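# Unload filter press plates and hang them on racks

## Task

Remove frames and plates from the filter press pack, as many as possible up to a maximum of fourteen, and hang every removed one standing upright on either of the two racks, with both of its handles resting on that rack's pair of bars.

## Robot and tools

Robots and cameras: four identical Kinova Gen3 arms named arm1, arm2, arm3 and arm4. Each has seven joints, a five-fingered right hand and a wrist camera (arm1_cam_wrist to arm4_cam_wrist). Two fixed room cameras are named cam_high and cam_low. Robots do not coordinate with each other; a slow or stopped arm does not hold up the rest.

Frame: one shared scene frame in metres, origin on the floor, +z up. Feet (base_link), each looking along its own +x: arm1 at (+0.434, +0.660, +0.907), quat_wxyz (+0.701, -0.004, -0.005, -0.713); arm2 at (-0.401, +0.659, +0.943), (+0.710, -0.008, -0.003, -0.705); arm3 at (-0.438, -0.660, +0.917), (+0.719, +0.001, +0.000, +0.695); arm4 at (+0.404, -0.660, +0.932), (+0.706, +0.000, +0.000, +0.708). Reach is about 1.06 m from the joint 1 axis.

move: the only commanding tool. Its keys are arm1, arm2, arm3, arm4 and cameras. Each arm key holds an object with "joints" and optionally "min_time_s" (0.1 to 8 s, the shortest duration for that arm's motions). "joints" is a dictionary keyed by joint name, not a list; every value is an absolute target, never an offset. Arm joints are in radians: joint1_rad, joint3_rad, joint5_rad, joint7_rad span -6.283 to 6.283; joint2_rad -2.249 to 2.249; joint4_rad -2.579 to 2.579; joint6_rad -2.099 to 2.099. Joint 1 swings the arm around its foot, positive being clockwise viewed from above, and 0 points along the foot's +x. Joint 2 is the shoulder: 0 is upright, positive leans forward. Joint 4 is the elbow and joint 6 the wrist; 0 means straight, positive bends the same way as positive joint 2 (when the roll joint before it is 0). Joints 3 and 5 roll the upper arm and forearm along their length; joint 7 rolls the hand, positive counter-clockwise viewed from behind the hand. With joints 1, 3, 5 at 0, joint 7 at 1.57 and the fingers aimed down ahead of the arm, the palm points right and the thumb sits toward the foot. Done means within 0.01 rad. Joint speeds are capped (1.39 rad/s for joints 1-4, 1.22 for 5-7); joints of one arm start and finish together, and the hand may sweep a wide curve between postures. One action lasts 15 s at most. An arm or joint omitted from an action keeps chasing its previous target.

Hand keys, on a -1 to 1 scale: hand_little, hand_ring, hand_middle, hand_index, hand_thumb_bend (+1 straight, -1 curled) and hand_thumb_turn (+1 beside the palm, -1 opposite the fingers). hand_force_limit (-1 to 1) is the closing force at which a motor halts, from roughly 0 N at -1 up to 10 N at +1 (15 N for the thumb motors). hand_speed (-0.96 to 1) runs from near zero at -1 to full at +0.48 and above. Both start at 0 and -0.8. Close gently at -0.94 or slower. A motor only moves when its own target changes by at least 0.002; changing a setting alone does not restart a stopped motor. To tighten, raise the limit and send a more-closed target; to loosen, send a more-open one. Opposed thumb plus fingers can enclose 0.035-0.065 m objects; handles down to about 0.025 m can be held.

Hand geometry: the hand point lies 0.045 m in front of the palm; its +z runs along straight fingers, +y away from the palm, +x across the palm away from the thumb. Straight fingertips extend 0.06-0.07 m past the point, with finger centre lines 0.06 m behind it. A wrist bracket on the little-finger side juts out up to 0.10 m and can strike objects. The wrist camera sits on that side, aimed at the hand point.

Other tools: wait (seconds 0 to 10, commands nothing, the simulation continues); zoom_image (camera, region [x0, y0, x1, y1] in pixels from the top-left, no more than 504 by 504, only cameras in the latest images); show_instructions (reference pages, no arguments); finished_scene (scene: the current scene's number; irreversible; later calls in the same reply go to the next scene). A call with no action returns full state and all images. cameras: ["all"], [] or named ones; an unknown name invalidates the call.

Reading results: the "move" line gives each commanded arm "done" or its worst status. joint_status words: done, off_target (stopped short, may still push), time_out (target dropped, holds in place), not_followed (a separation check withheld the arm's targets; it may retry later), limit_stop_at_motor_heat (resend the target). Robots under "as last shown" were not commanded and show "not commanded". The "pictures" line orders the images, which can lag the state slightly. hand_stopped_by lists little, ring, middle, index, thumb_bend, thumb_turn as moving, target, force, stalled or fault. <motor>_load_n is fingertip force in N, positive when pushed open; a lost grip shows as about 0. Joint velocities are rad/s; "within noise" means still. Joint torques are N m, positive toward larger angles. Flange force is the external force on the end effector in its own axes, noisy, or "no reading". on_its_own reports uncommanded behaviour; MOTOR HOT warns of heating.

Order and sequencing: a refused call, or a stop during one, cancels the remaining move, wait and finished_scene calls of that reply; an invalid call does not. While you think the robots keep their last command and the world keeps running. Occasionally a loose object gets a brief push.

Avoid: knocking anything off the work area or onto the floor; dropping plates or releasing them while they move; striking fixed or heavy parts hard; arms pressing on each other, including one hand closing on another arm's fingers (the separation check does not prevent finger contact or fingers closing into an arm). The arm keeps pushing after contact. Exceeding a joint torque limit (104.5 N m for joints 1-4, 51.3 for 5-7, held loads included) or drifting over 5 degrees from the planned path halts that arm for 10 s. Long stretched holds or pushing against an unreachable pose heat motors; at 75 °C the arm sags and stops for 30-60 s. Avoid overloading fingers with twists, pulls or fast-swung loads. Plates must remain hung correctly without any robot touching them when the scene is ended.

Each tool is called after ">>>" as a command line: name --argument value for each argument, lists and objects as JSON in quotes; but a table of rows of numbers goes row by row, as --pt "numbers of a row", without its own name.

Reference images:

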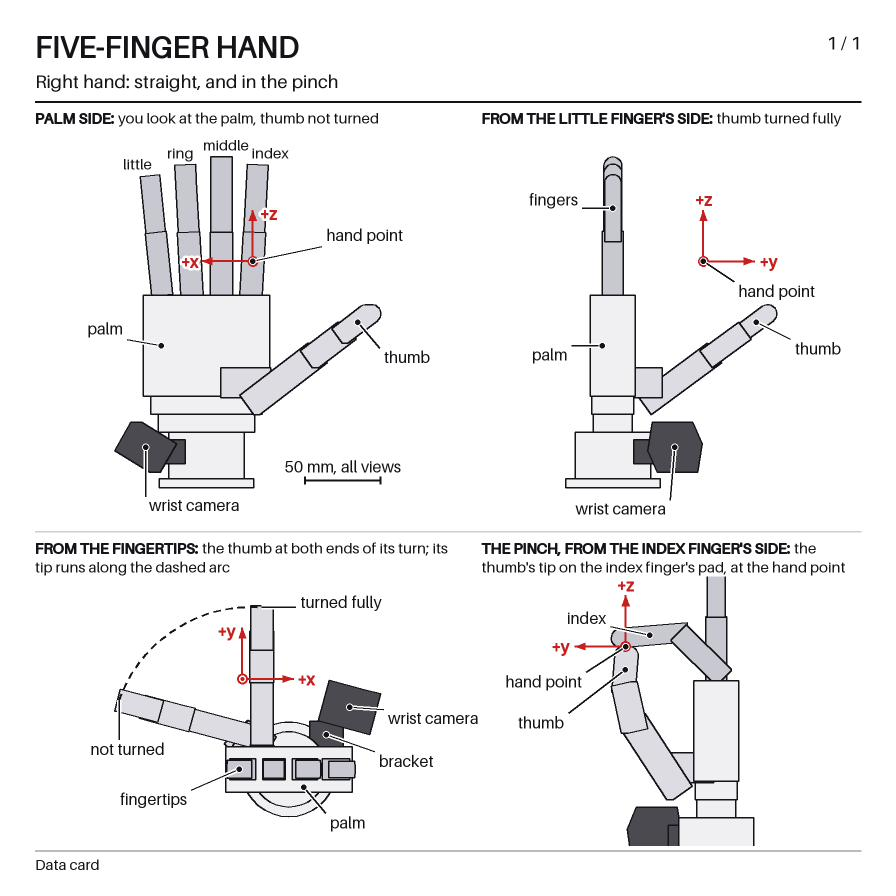

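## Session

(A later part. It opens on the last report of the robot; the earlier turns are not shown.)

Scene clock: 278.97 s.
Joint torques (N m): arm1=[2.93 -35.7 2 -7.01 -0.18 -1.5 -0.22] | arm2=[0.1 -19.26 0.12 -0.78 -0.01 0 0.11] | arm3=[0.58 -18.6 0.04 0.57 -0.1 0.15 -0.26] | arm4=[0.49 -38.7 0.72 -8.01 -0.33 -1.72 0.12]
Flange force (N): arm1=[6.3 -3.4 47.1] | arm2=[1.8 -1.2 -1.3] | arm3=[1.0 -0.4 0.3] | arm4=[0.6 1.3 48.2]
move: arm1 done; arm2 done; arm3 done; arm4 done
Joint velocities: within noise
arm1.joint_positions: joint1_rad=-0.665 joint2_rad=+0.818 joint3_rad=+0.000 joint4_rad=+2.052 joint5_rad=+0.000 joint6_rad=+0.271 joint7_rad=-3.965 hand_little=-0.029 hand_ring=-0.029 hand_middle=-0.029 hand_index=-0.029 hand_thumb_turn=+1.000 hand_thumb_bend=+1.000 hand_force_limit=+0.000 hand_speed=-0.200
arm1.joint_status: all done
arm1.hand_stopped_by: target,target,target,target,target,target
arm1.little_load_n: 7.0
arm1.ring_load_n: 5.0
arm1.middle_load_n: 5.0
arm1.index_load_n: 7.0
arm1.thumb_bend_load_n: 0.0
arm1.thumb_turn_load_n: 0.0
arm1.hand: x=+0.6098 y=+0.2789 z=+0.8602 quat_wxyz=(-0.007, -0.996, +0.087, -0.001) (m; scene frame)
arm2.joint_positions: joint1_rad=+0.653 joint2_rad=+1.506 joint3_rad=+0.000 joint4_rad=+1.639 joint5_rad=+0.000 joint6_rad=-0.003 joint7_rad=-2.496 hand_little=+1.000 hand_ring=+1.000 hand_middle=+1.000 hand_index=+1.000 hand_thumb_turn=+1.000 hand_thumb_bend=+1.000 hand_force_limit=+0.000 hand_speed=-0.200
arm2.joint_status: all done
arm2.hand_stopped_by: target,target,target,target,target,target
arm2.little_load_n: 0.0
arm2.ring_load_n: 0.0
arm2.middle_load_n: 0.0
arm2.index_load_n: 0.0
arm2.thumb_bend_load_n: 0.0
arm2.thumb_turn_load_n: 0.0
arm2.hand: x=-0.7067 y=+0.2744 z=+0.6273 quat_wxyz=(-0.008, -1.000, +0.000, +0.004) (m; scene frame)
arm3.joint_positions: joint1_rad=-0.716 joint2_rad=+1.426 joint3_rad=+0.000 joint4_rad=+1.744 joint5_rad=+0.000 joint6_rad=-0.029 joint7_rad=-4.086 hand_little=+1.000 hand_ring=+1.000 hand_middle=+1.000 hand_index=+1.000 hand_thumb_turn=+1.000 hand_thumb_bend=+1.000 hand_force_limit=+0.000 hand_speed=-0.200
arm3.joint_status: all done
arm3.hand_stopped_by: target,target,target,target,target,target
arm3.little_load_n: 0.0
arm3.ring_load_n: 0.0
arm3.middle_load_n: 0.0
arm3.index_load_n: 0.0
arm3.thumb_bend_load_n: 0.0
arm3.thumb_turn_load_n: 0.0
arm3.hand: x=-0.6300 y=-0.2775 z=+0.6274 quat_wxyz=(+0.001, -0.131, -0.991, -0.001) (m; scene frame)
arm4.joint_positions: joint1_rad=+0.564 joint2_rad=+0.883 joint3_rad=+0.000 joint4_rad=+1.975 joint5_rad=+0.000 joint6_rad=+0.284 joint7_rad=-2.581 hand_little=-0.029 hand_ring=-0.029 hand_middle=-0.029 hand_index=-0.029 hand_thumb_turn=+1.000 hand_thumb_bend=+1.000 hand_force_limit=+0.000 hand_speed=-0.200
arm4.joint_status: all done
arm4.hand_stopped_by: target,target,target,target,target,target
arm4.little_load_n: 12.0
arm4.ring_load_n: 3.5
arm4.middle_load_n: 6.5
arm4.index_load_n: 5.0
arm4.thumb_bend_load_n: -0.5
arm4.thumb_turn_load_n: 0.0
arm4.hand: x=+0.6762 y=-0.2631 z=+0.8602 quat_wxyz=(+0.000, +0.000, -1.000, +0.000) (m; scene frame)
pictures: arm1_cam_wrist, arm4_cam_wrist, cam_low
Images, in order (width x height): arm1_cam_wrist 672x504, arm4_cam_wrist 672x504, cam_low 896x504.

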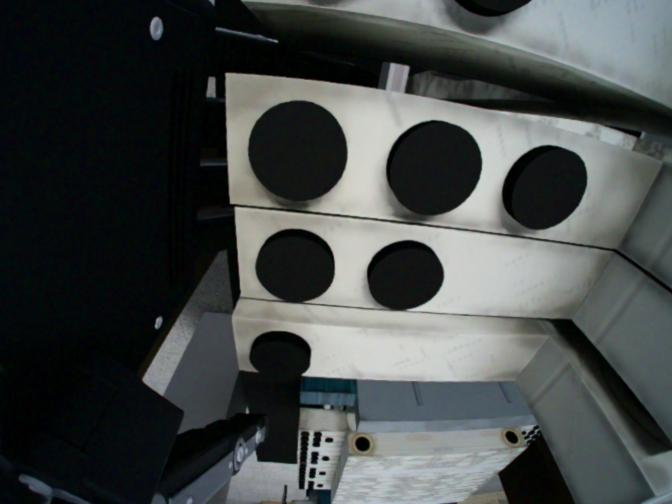

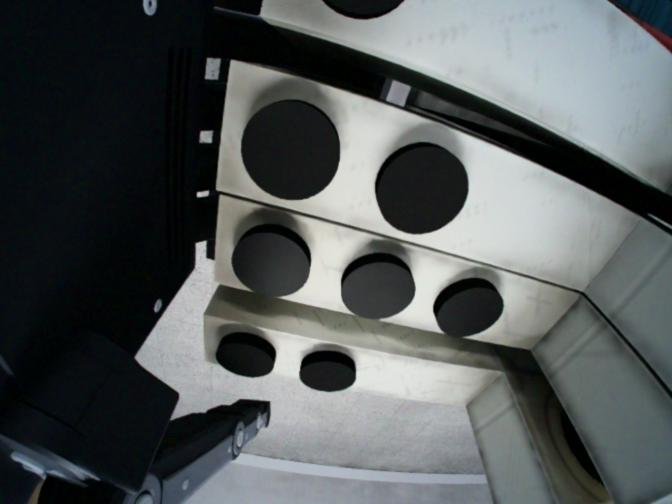

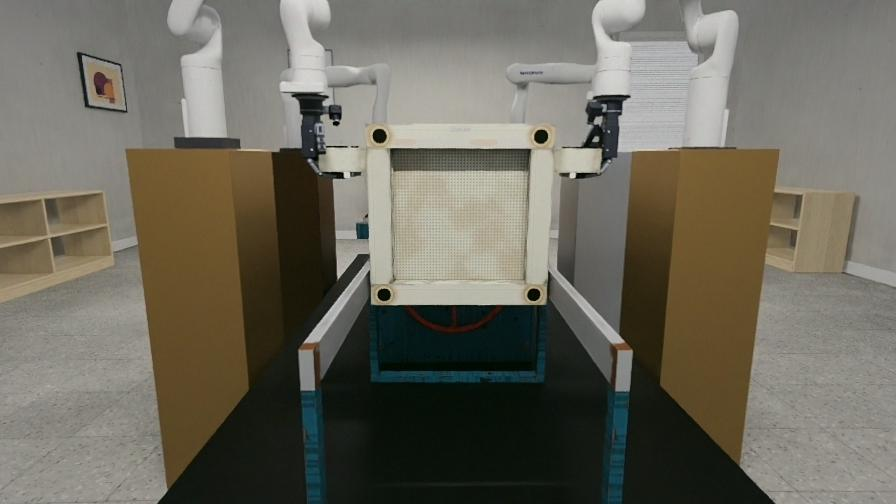

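>>> move --arm1 '{"joints":{"joint1_rad":-0.6675,"joint2_rad":1.079,"joint4_rad":2.001,"joint6_rad":0.061,"joint7_rad":-3.9665},"min_time_s":1.7}' --arm4 '{"joints":{"joint1_rad":0.564,"joint2_rad":1.134,"joint4_rad":1.906,"joint6_rad":0.1015,"joint7_rad":-2.5805},"min_time_s":1.7}' --arm2 '{"joints":{"joint1_rad":0.652,"joint2_rad":1.184,"joint4_rad":1.8575,"joint6_rad":0.100,"joint7_rad":-2.496},"min_time_s":1.5}' --arm3 '{"joints":{"joint1_rad":-0.716,"joint2_rad":1.0965,"joint4_rad":1.9395,"joint6_rad":0.1055,"joint7_rad":-4.086},"min_time_s":1.5}' --cameras '["arm1_cam_wrist","arm2_cam_wrist","arm3_cam_wrist","arm4_cam_wrist","cam_low"]'

>>> move --arm1 '{"joints":{"joint1_rad":-0.669,"joint2_rad":1.284,"joint4_rad":1.903,"joint6_rad":-0.0455,"joint7_rad":-3.968},"min_time_s":1.6}' --arm4 '{"joints":{"joint1_rad":0.564,"joint2_rad":1.332,"joint4_rad":1.796,"joint6_rad":0.0135,"joint7_rad":-2.5805},"min_time_s":1.6}' --arm2 '{"joints":{"joint1_rad":-0.476,"joint2_rad":1.123,"joint4_rad":2.083,"joint6_rad":-0.064,"joint7_rad":-3.625}}' --arm3 '{"joints":{"joint1_rad":0.356,"joint2_rad":1.038,"joint4_rad":2.120,"joint6_rad":-0.0165,"joint7_rad":-3.013}}' --cameras '["all"]'

Scene clock: 284.20 s.
Joint torques (N m): arm1=[2.87 -36.7 2.11 -1.96 -0.49 -1.23 -0.21] | arm2=[0.08 -18.77 0.07 -1.54 -0.01 0.08 0.1] | arm3=[0.57 -17.86 -0.01 -0.53 -0.05 0.17 -0.24] | arm4=[0.64 -39.44 0.93 -3.54 -0.1 -1.41 0.1]
Flange force (N): arm1=[6.0 -2.8 47.9] | arm2=[1.8 -1.2 -0.1] | arm3=[1.1 -0.5 0.3] | arm4=[0.9 1.4 48.3]
move: arm1 done; arm2 done; arm3 done; arm4 done
Joint velocities: within noise
arm1.joint_positions: joint1_rad=-0.668 joint2_rad=+1.079 joint3_rad=+0.000 joint4_rad=+2.001 joint5_rad=+0.000 joint6_rad=+0.061 joint7_rad=-3.966 hand_little=-0.029 hand_ring=-0.029 hand_middle=-0.029 hand_index=-0.029 hand_thumb_turn=+1.000 hand_thumb_bend=+1.000 hand_force_limit=+0.000 hand_speed=-0.200
arm1.joint_status: all done
arm1.hand_stopped_by: target,target,target,target,target,target
arm1.little_load_n: 6.5
arm1.ring_load_n: 5.5
arm1.middle_load_n: 5.0
arm1.index_load_n: 7.0
arm1.thumb_bend_load_n: 0.0
arm1.thumb_turn_load_n: 0.0
arm1.hand: x=+0.6101 y=+0.2787 z=+0.7604 quat_wxyz=(-0.007, -0.996, +0.087, -0.002) (m; scene frame)
arm2.joint_positions: joint1_rad=+0.652 joint2_rad=+1.184 joint3_rad=+0.000 joint4_rad=+1.858 joint5_rad=+0.000 joint6_rad=+0.100 joint7_rad=-2.496 hand_little=+1.000 hand_ring=+1.000 hand_middle=+1.000 hand_index=+1.000 hand_thumb_turn=+1.000 hand_thumb_bend=+1.000 hand_force_limit=+0.000 hand_speed=-0.200
arm2.joint_status: all done
arm2.hand_stopped_by: target,target,target,target,target,target
arm2.little_load_n: 0.0
arm2.ring_load_n: 0.0
arm2.middle_load_n: 0.0
arm2.index_load_n: 0.0
arm2.thumb_bend_load_n: 0.0
arm2.thumb_turn_load_n: 0.0
arm2.hand: x=-0.7067 y=+0.2743 z=+0.7604 quat_wxyz=(-0.008, -1.000, +0.000, +0.004) (m; scene frame)
arm3.joint_positions: joint1_rad=-0.716 joint2_rad=+1.096 joint3_rad=+0.000 joint4_rad=+1.940 joint5_rad=+0.000 joint6_rad=+0.106 joint7_rad=-4.086 hand_little=+1.000 hand_ring=+1.000 hand_middle=+1.000 hand_index=+1.000 hand_thumb_turn=+1.000 hand_thumb_bend=+1.000 hand_force_limit=+0.000 hand_speed=-0.200
arm3.joint_status: all done
arm3.hand_stopped_by: target,target,target,target,target,target
arm3.little_load_n: 0.0
arm3.ring_load_n: 0.0
arm3.middle_load_n: 0.0
arm3.index_load_n: 0.0
arm3.thumb_bend_load_n: 0.0
arm3.thumb_turn_load_n: 0.0
arm3.hand: x=-0.6299 y=-0.2777 z=+0.7605 quat_wxyz=(+0.001, -0.131, -0.991, -0.001) (m; scene frame)
arm4.joint_positions: joint1_rad=+0.564 joint2_rad=+1.134 joint3_rad=+0.000 joint4_rad=+1.906 joint5_rad=+0.000 joint6_rad=+0.101 joint7_rad=-2.581 hand_little=-0.029 hand_ring=-0.029 hand_middle=-0.029 hand_index=-0.029 hand_thumb_turn=+1.000 hand_thumb_bend=+1.000 hand_force_limit=+0.000 hand_speed=-0.200
arm4.joint_status: all done
arm4.hand_stopped_by: target,target,target,target,target,target
arm4.little_load_n: 11.5
arm4.ring_load_n: 3.5
arm4.middle_load_n: 6.0
arm4.index_load_n: 5.0
arm4.thumb_bend_load_n: -0.5
arm4.thumb_turn_load_n: 0.5
arm4.hand: x=+0.6762 y=-0.2631 z=+0.7602 quat_wxyz=(+0.000, +0.000, -1.000, +0.000) (m; scene frame)
pictures: arm1_cam_wrist, arm2_cam_wrist, arm3_cam_wrist, arm4_cam_wrist, cam_low
Images, in order (width x height): arm1_cam_wrist 672x504, arm2_cam_wrist 672x504, arm3_cam_wrist 672x504, arm4_cam_wrist 672x504, cam_low 896x504.

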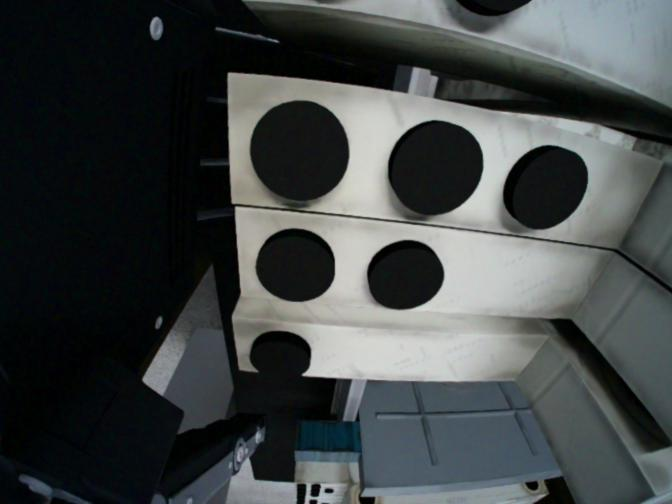

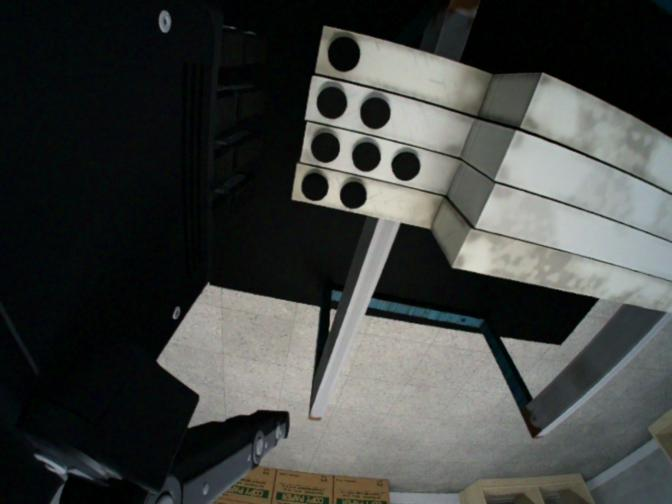

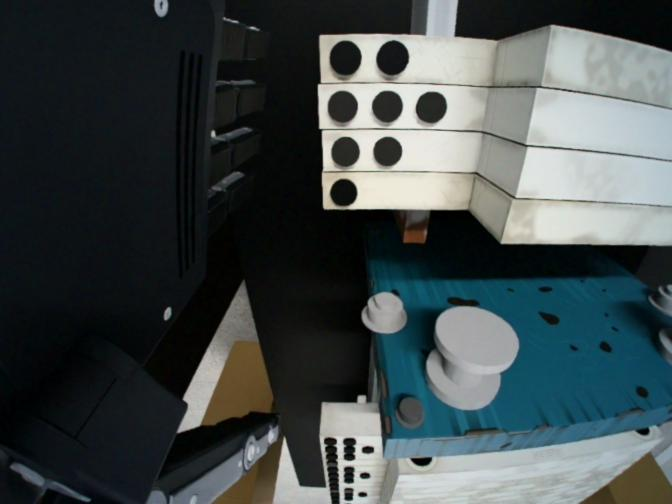

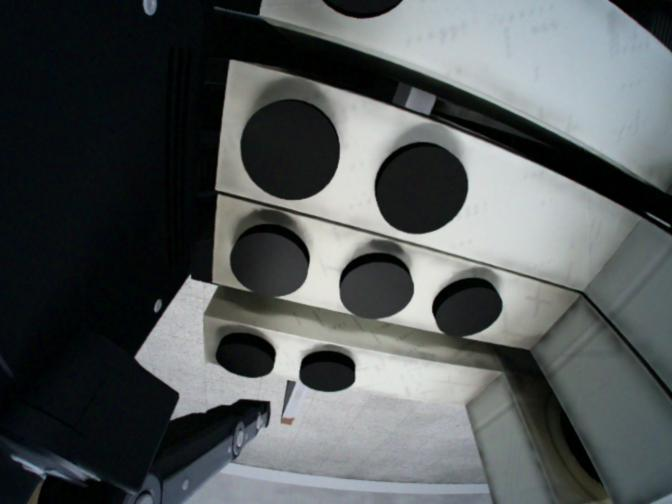

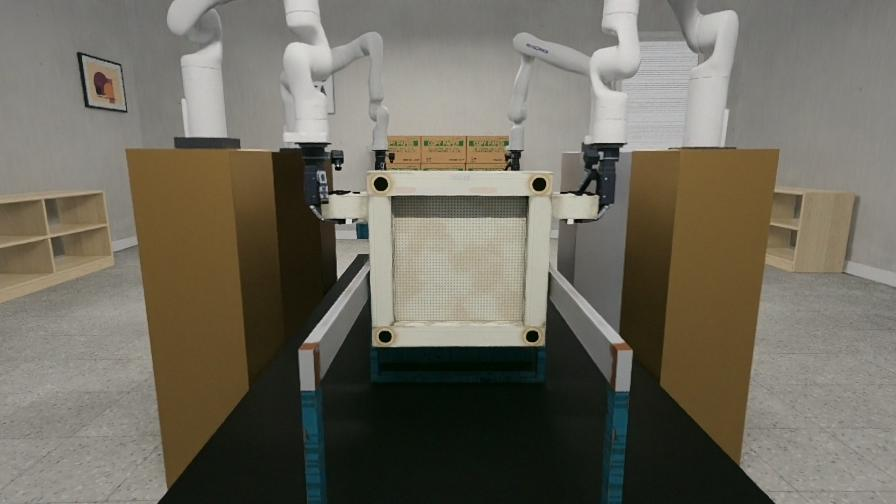

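Scene clock: 286.67 s.
Joint torques (N m): arm1=[2.57 -37.27 2.03 0.67 -0.58 -1.08 -0.16] | arm2=[0.46 -16.86 0.25 -0.02 -0.05 0.07 0.1] | arm3=[0.6 -16.51 -0.02 0.39 -0.05 0.08 -0.27] | arm4=[0.94 -39.81 1.32 -1.28 -0.06 -1.23 0.07]
Flange force (N): arm1=[5.3 -2.0 48.7] | arm2=[-0.1 -1.8 -0.1] | arm3=[1.1 0.7 0.6] | arm4=[1.4 1.9 48.5]
move: arm1 done; arm2 done; arm3 done; arm4 done
Joint velocities: within noise
arm1.joint_positions: joint1_rad=-0.669 joint2_rad=+1.284 joint3_rad=+0.000 joint4_rad=+1.903 joint5_rad=+0.000 joint6_rad=-0.045 joint7_rad=-3.968 hand_little=-0.029 hand_ring=-0.029 hand_middle=-0.029 hand_index=-0.029 hand_thumb_turn=+1.000 hand_thumb_bend=+1.000 hand_force_limit=+0.000 hand_speed=-0.200
arm1.joint_status: all done
arm1.hand_stopped_by: target,target,target,target,target,target
arm1.little_load_n: 5.5
arm1.ring_load_n: 5.5
arm1.middle_load_n: 5.0
arm1.index_load_n: 7.0
arm1.thumb_bend_load_n: 0.0
arm1.thumb_turn_load_n: 0.0
arm1.hand: x=+0.6100 y=+0.2788 z=+0.6804 quat_wxyz=(-0.007, -0.996, +0.087, -0.001) (m; scene frame)
arm2.joint_positions: joint1_rad=-0.476 joint2_rad=+1.123 joint3_rad=+0.000 joint4_rad=+2.083 joint5_rad=+0.000 joint6_rad=-0.064 joint7_rad=-3.625 hand_little=+1.000 hand_ring=+1.000 hand_middle=+1.000 hand_index=+1.000 hand_thumb_turn=+1.000 hand_thumb_bend=+1.000 hand_force_limit=+0.000 hand_speed=-0.200
arm2.joint_status: all done
arm2.hand_stopped_by: target,target,target,target,target,target
arm2.little_load_n: 0.0
arm2.ring_load_n: 0.0
arm2.middle_load_n: 0.0
arm2.index_load_n: 0.0
arm2.thumb_bend_load_n: 0.0
arm2.thumb_turn_load_n: 0.0
arm2.hand: x=-0.2889 y=+0.2668 z=+0.7797 quat_wxyz=(-0.008, -1.000, +0.000, +0.004) (m; scene frame)
arm3.joint_positions: joint1_rad=+0.356 joint2_rad=+1.038 joint3_rad=+0.000 joint4_rad=+2.120 joint5_rad=+0.000 joint6_rad=-0.017 joint7_rad=-3.013 hand_little=+1.000 hand_ring=+1.000 hand_middle=+1.000 hand_index=+1.000 hand_thumb_turn=+1.000 hand_thumb_bend=+1.000 hand_force_limit=+0.000 hand_speed=-0.200
arm3.joint_status: all done
arm3.hand_stopped_by: target,target,target,target,target,target
arm3.little_load_n: 0.0
arm3.ring_load_n: 0.0
arm3.middle_load_n: 0.0
arm3.index_load_n: 0.0
arm3.thumb_bend_load_n: 0.0
arm3.thumb_turn_load_n: 0.0
arm3.hand: x=-0.2335 y=-0.2887 z=+0.7800 quat_wxyz=(+0.000, -0.130, -0.991, -0.001) (m; scene frame)
arm4.joint_positions: joint1_rad=+0.564 joint2_rad=+1.332 joint3_rad=+0.000 joint4_rad=+1.796 joint5_rad=+0.000 joint6_rad=+0.013 joint7_rad=-2.581 hand_little=-0.029 hand_ring=-0.029 hand_middle=-0.029 hand_index=-0.029 hand_thumb_turn=+1.000 hand_thumb_bend=+1.000 hand_force_limit=+0.000 hand_speed=-0.200
arm4.joint_status: all done
arm4.hand_stopped_by: target,target,target,target,target,target
arm4.little_load_n: 12.0
arm4.ring_load_n: 3.5
arm4.middle_load_n: 6.0
arm4.index_load_n: 5.0
arm4.thumb_bend_load_n: 0.0
arm4.thumb_turn_load_n: 0.0
arm4.hand: x=+0.6762 y=-0.2632 z=+0.6801 quat_wxyz=(+0.000, +0.000, -1.000, +0.000) (m; scene frame)
pictures: arm1_cam_wrist, arm2_cam_wrist, arm3_cam_wrist, arm4_cam_wrist, cam_high, cam_low
Images, in order (width x height): arm1_cam_wrist 672x504, arm2_cam_wrist 672x504, arm3_cam_wrist 672x504, arm4_cam_wrist 672x504, cam_high 896x504, cam_low 896x504.

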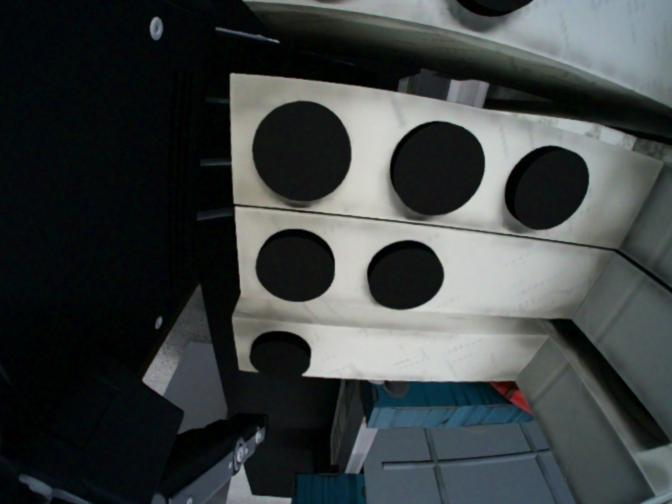

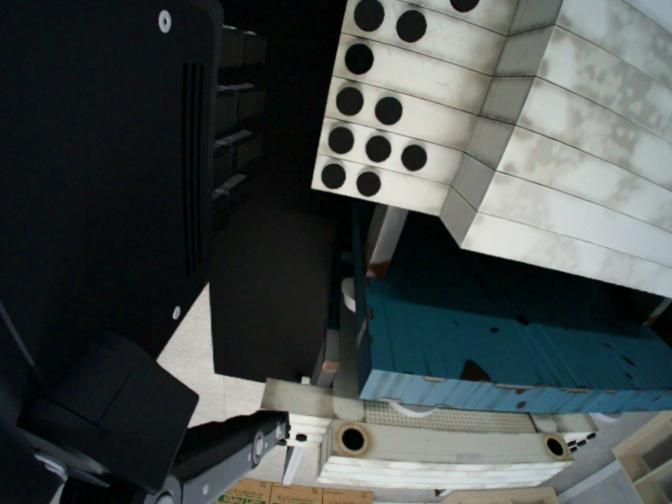

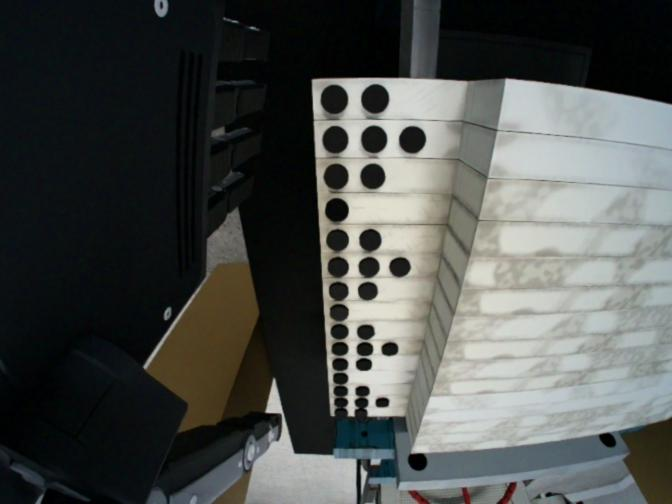

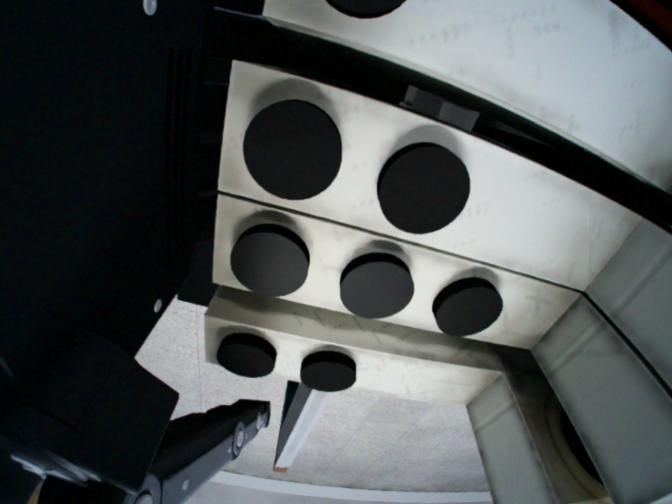

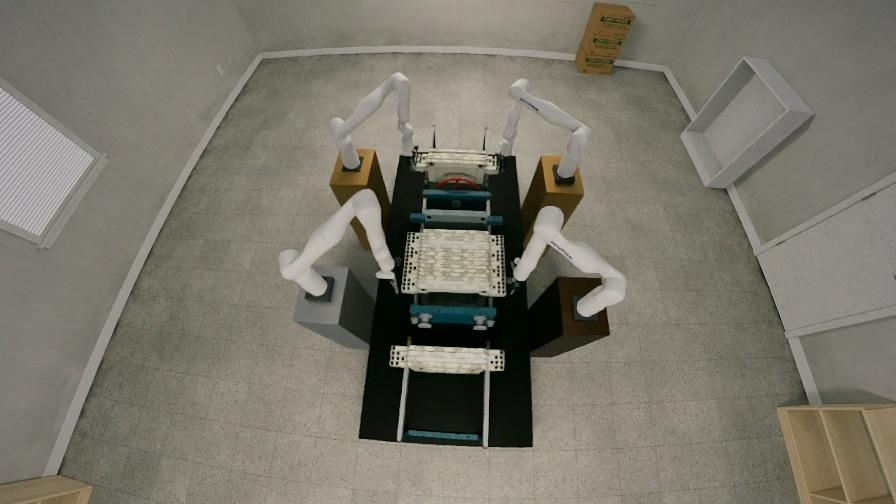

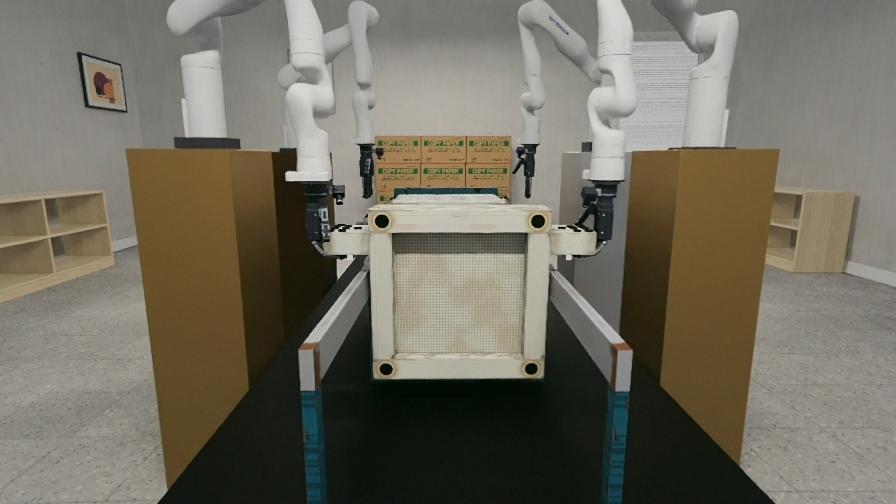

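>>> move --arm1 '{"joints":{"joint1_rad":-0.670,"joint2_rad":1.415,"joint4_rad":1.812,"joint6_rad":-0.086,"joint7_rad":-3.969},"min_time_s":1.7}' --arm4 '{"joints":{"joint1_rad":0.564,"joint2_rad":1.460,"joint4_rad":1.6975,"joint6_rad":-0.016,"joint7_rad":-2.5805},"min_time_s":1.7}' --arm2 '{"joints":{"joint1_rad":-0.482,"joint2_rad":1.512,"joint4_rad":1.830,"joint6_rad":-0.201,"joint7_rad":-3.6305}}' --arm3 '{"joints":{"joint1_rad":0.356,"joint2_rad":1.437,"joint4_rad":1.896,"joint6_rad":-0.1915,"joint7_rad":-3.013}}' --cameras '["all"]'

Scene clock: 290.17 s.
Joint torques (N m): arm1=[2.3 -17.95 0.07 1.78 -0.37 0.22 0.01] | arm2=[0.43 -17.6 0.38 0.97 -0.01 0.15 0.14] | arm3=[0.51 -17.45 0.05 1.76 -0.05 0.1 -0.24] | arm4=[1.15 -20.13 1.72 0.3 -0.17 -0.13 -0.12]
Flange force (N): arm1=[5.3 -1.4 2.4] | arm2=[-0.4 -2.1 -1.2] | arm3=[0.8 0.4 0.3] | arm4=[1.5 2.0 3.2]
move: arm1 done; arm2 done; arm3 done; arm4 done
Joint velocities: within noise
arm1.joint_positions: joint1_rad=-0.670 joint2_rad=+1.415 joint3_rad=+0.000 joint4_rad=+1.812 joint5_rad=+0.000 joint6_rad=-0.086 joint7_rad=-3.969 hand_little=-0.030 hand_ring=-0.030 hand_middle=-0.030 hand_index=-0.030 hand_thumb_turn=+1.000 hand_thumb_bend=+1.000 hand_force_limit=+0.000 hand_speed=-0.200
arm1.joint_status: all done
arm1.hand_stopped_by: target,target,target,target,target,target
arm1.little_load_n: 0.0
arm1.ring_load_n: 0.5
arm1.middle_load_n: 0.0
arm1.index_load_n: 0.0
arm1.thumb_bend_load_n: 0.0
arm1.thumb_turn_load_n: 0.0
arm1.hand: x=+0.6102 y=+0.2785 z=+0.6275 quat_wxyz=(-0.007, -0.996, +0.087, -0.001) (m; scene frame)
arm2.joint_positions: joint1_rad=-0.482 joint2_rad=+1.512 joint3_rad=+0.000 joint4_rad=+1.830 joint5_rad=+0.000 joint6_rad=-0.201 joint7_rad=-3.630 hand_little=+1.000 hand_ring=+1.000 hand_middle=+1.000 hand_index=+1.000 hand_thumb_turn=+1.000 hand_thumb_bend=+1.000 hand_force_limit=+0.000 hand_speed=-0.200
arm2.joint_status: all done
arm2.hand_stopped_by: target,target,target,target,target,target
arm2.little_load_n: 0.0
arm2.ring_load_n: 0.0
arm2.middle_load_n: 0.0
arm2.index_load_n: 0.0
arm2.thumb_bend_load_n: 0.0
arm2.thumb_turn_load_n: 0.0
arm2.hand: x=-0.2887 y=+0.2664 z=+0.6280 quat_wxyz=(-0.008, -1.000, +0.000, +0.004) (m; scene frame)
arm3.joint_positions: joint1_rad=+0.356 joint2_rad=+1.437 joint3_rad=+0.000 joint4_rad=+1.896 joint5_rad=+0.000 joint6_rad=-0.191 joint7_rad=-3.013 hand_little=+1.000 hand_ring=+1.000 hand_middle=+1.000 hand_index=+1.000 hand_thumb_turn=+1.000 hand_thumb_bend=+1.000 hand_force_limit=+0.000 hand_speed=-0.200
arm3.joint_status: all done
arm3.hand_stopped_by: target,target,target,target,target,target
arm3.little_load_n: 0.0
arm3.ring_load_n: 0.0
arm3.middle_load_n: 0.0
arm3.index_load_n: 0.0
arm3.thumb_bend_load_n: 0.5
arm3.thumb_turn_load_n: 0.0
arm3.hand: x=-0.2337 y=-0.2886 z=+0.6281 quat_wxyz=(+0.000, -0.130, -0.991, -0.001) (m; scene frame)
arm4.joint_positions: joint1_rad=+0.564 joint2_rad=+1.460 joint3_rad=+0.000 joint4_rad=+1.698 joint5_rad=+0.000 joint6_rad=-0.016 joint7_rad=-2.581 hand_little=-0.030 hand_ring=-0.030 hand_middle=-0.030 hand_index=-0.030 hand_thumb_turn=+1.000 hand_thumb_bend=+1.000 hand_force_limit=+0.000 hand_speed=-0.200
arm4.joint_status: all done
arm4.hand_stopped_by: target,target,target,target,target,target
arm4.little_load_n: 0.0
arm4.ring_load_n: 0.0
arm4.middle_load_n: 0.0
arm4.index_load_n: 0.5
arm4.thumb_bend_load_n: 0.0
arm4.thumb_turn_load_n: 0.0
arm4.hand: x=+0.6762 y=-0.2631 z=+0.6271 quat_wxyz=(+0.000, +0.000, -1.000, +0.000) (m; scene frame)
pictures: arm1_cam_wrist, arm2_cam_wrist, arm3_cam_wrist, arm4_cam_wrist, cam_high, cam_low
Images, in order (width x height): arm1_cam_wrist 672x504, arm2_cam_wrist 672x504, arm3_cam_wrist 672x504, arm4_cam_wrist 672x504, cam_high 896x504, cam_low 896x504.

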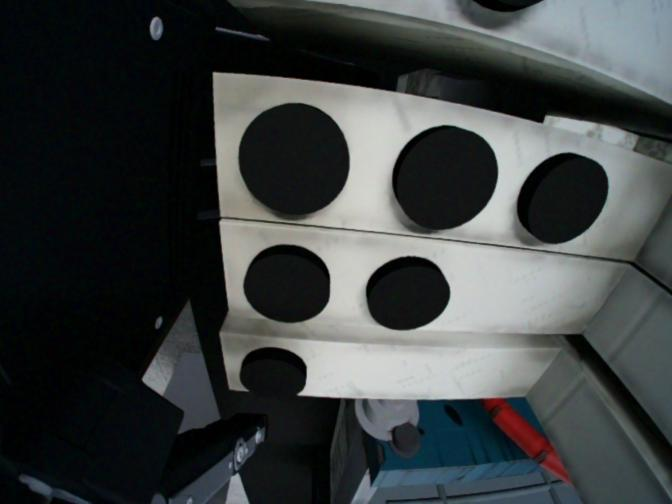

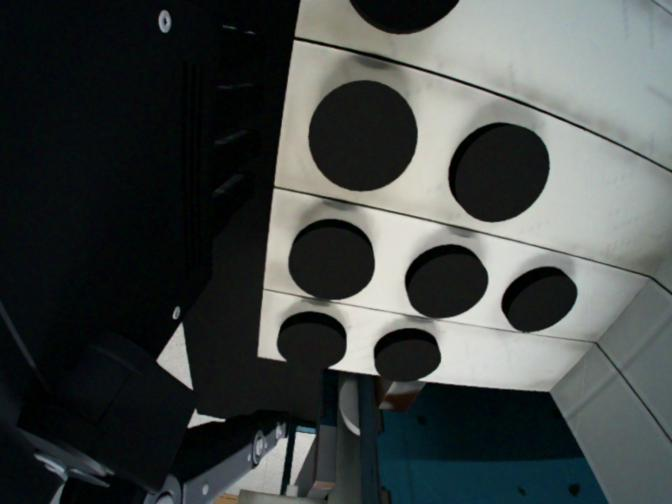

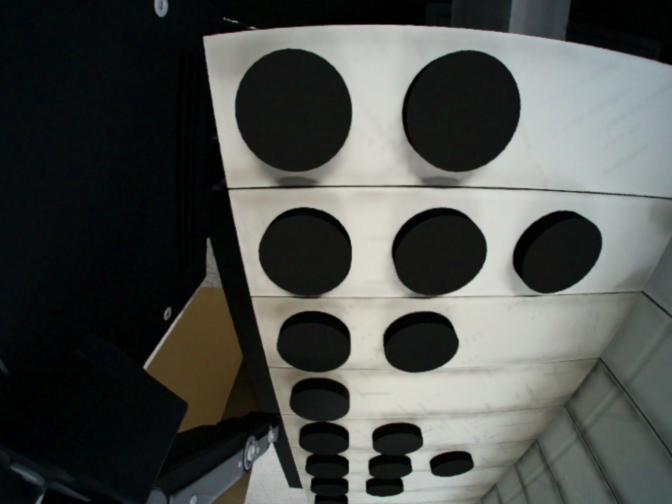

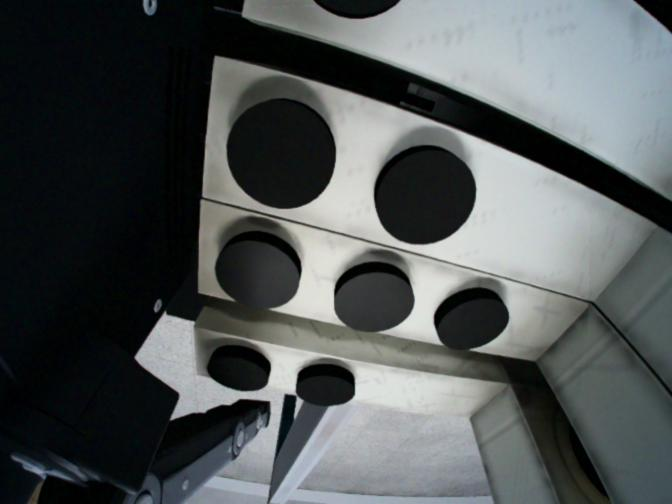

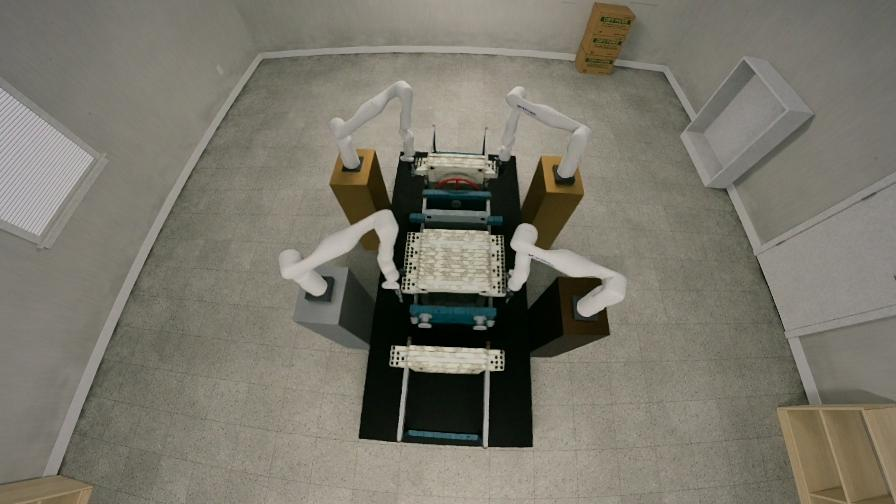

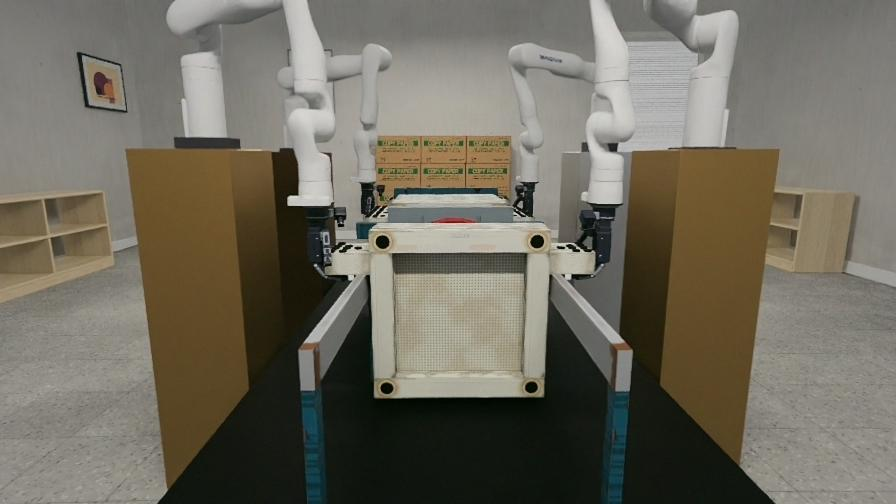

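>>> move --arm1 '{"joints":{"hand_index":1,"hand_middle":1,"hand_ring":1,"hand_little":1}}' --arm4 '{"joints":{"hand_index":1,"hand_middle":1,"hand_ring":1,"hand_little":1}}' --arm2 '{"joints":{"hand_index":-0.03,"hand_middle":-0.03,"hand_ring":-0.03}}' --arm3 '{"joints":{"hand_index":-0.03,"hand_middle":-0.03,"hand_ring":-0.03}}' --cameras '["arm2_cam_wrist","arm3_cam_wrist"]'

Scene clock: 292.27 s.
Joint torques (N m): arm1=[2.26 -17.96 0.15 1.71 -0.35 0.2 0.02] | arm2=[0.41 -17.63 0.31 0.98 -0.06 0.12 0.09] | arm3=[0.64 -17.51 0.02 1.88 -0.08 0.08 -0.27] | arm4=[1.18 -20.08 1.66 0.32 -0.21 -0.13 -0.1]
Flange force (N): arm1=[5.2 -1.5 2.3] | arm2=[-0.5 -2.0 -1.1] | arm3=[1.0 0.8 0.7] | arm4=[1.5 2.1 3.1]
move: arm1 done; arm2 done; arm3 done; arm4 done
Joint velocities: within noise
arm1.joint_positions: joint1_rad=-0.670 joint2_rad=+1.415 joint3_rad=+0.000 joint4_rad=+1.812 joint5_rad=+0.000 joint6_rad=-0.086 joint7_rad=-3.969 hand_little=+1.000 hand_ring=+1.000 hand_middle=+1.000 hand_index=+1.000 hand_thumb_turn=+1.000 hand_thumb_bend=+1.000 hand_force_limit=+0.000 hand_speed=-0.200
arm1.joint_status: all done
arm1.hand_stopped_by: target,target,target,target,target,target
arm1.little_load_n: 0.0
arm1.ring_load_n: 0.0
arm1.middle_load_n: 0.0
arm1.index_load_n: 0.0
arm1.thumb_bend_load_n: -0.5
arm1.thumb_turn_load_n: 0.0
arm1.hand: x=+0.6102 y=+0.2786 z=+0.6275 quat_wxyz=(-0.007, -0.996, +0.087, -0.002) (m; scene frame)
arm2.joint_positions: joint1_rad=-0.482 joint2_rad=+1.512 joint3_rad=+0.000 joint4_rad=+1.830 joint5_rad=+0.000 joint6_rad=-0.201 joint7_rad=-3.630 hand_little=+1.000 hand_ring=-0.030 hand_middle=-0.030 hand_index=-0.030 hand_thumb_turn=+1.000 hand_thumb_bend=+1.000 hand_force_limit=+0.000 hand_speed=-0.200
arm2.joint_status: all done
arm2.hand_stopped_by: target,target,target,target,target,target
arm2.little_load_n: 0.0
arm2.ring_load_n: 0.0
arm2.middle_load_n: 0.0
arm2.index_load_n: 0.0
arm2.thumb_bend_load_n: 0.0
arm2.thumb_turn_load_n: 0.0
arm2.hand: x=-0.2887 y=+0.2664 z=+0.6279 quat_wxyz=(-0.008, -1.000, +0.000, +0.004) (m; scene frame)
arm3.joint_positions: joint1_rad=+0.356 joint2_rad=+1.437 joint3_rad=+0.000 joint4_rad=+1.896 joint5_rad=+0.000 joint6_rad=-0.192 joint7_rad=-3.013 hand_little=+1.000 hand_ring=-0.030 hand_middle=-0.030 hand_index=-0.030 hand_thumb_turn=+1.000 hand_thumb_bend=+1.000 hand_force_limit=+0.000 hand_speed=-0.200
arm3.joint_status: all done
arm3.hand_stopped_by: target,target,target,target,target,target
arm3.little_load_n: 0.0
arm3.ring_load_n: 0.0
arm3.middle_load_n: 0.0
arm3.index_load_n: 0.0
arm3.thumb_bend_load_n: 0.0
arm3.thumb_turn_load_n: 0.0
arm3.hand: x=-0.2337 y=-0.2885 z=+0.6281 quat_wxyz=(+0.000, -0.130, -0.991, -0.001) (m; scene frame)
arm4.joint_positions: joint1_rad=+0.564 joint2_rad=+1.460 joint3_rad=+0.000 joint4_rad=+1.697 joint5_rad=+0.000 joint6_rad=-0.016 joint7_rad=-2.581 hand_little=+1.000 hand_ring=+1.000 hand_middle=+1.000 hand_index=+1.000 hand_thumb_turn=+1.000 hand_thumb_bend=+1.000 hand_force_limit=+0.000 hand_speed=-0.200
arm4.joint_status: all done
arm4.hand_stopped_by: target,target,target,target,target,target
arm4.little_load_n: 0.0
arm4.ring_load_n: 0.0
arm4.middle_load_n: -0.5
arm4.index_load_n: -0.5
arm4.thumb_bend_load_n: 0.0
arm4.thumb_turn_load_n: 0.5
arm4.hand: x=+0.6763 y=-0.2631 z=+0.6271 quat_wxyz=(+0.000, +0.000, -1.000, +0.000) (m; scene frame)
pictures: arm2_cam_wrist, arm3_cam_wrist
Images, in order (width x height): arm2_cam_wrist 672x504, arm3_cam_wrist 672x504.

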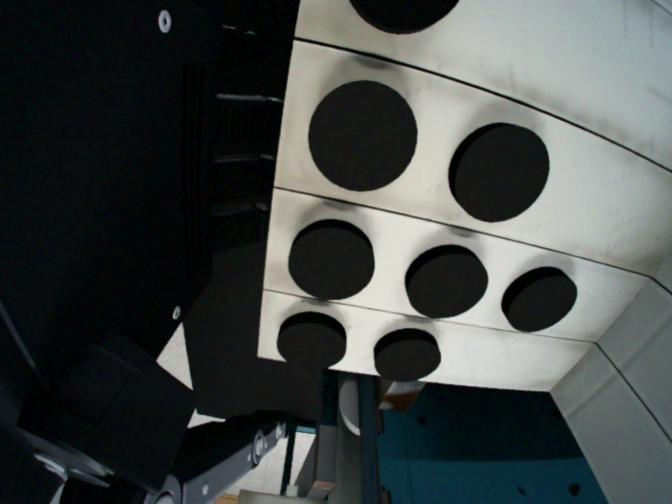

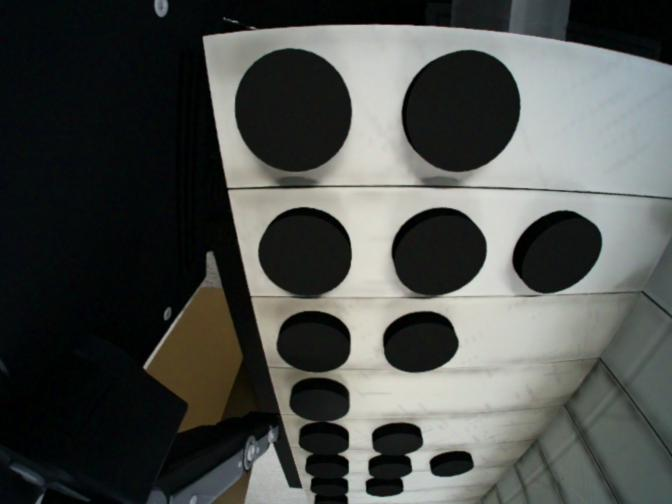

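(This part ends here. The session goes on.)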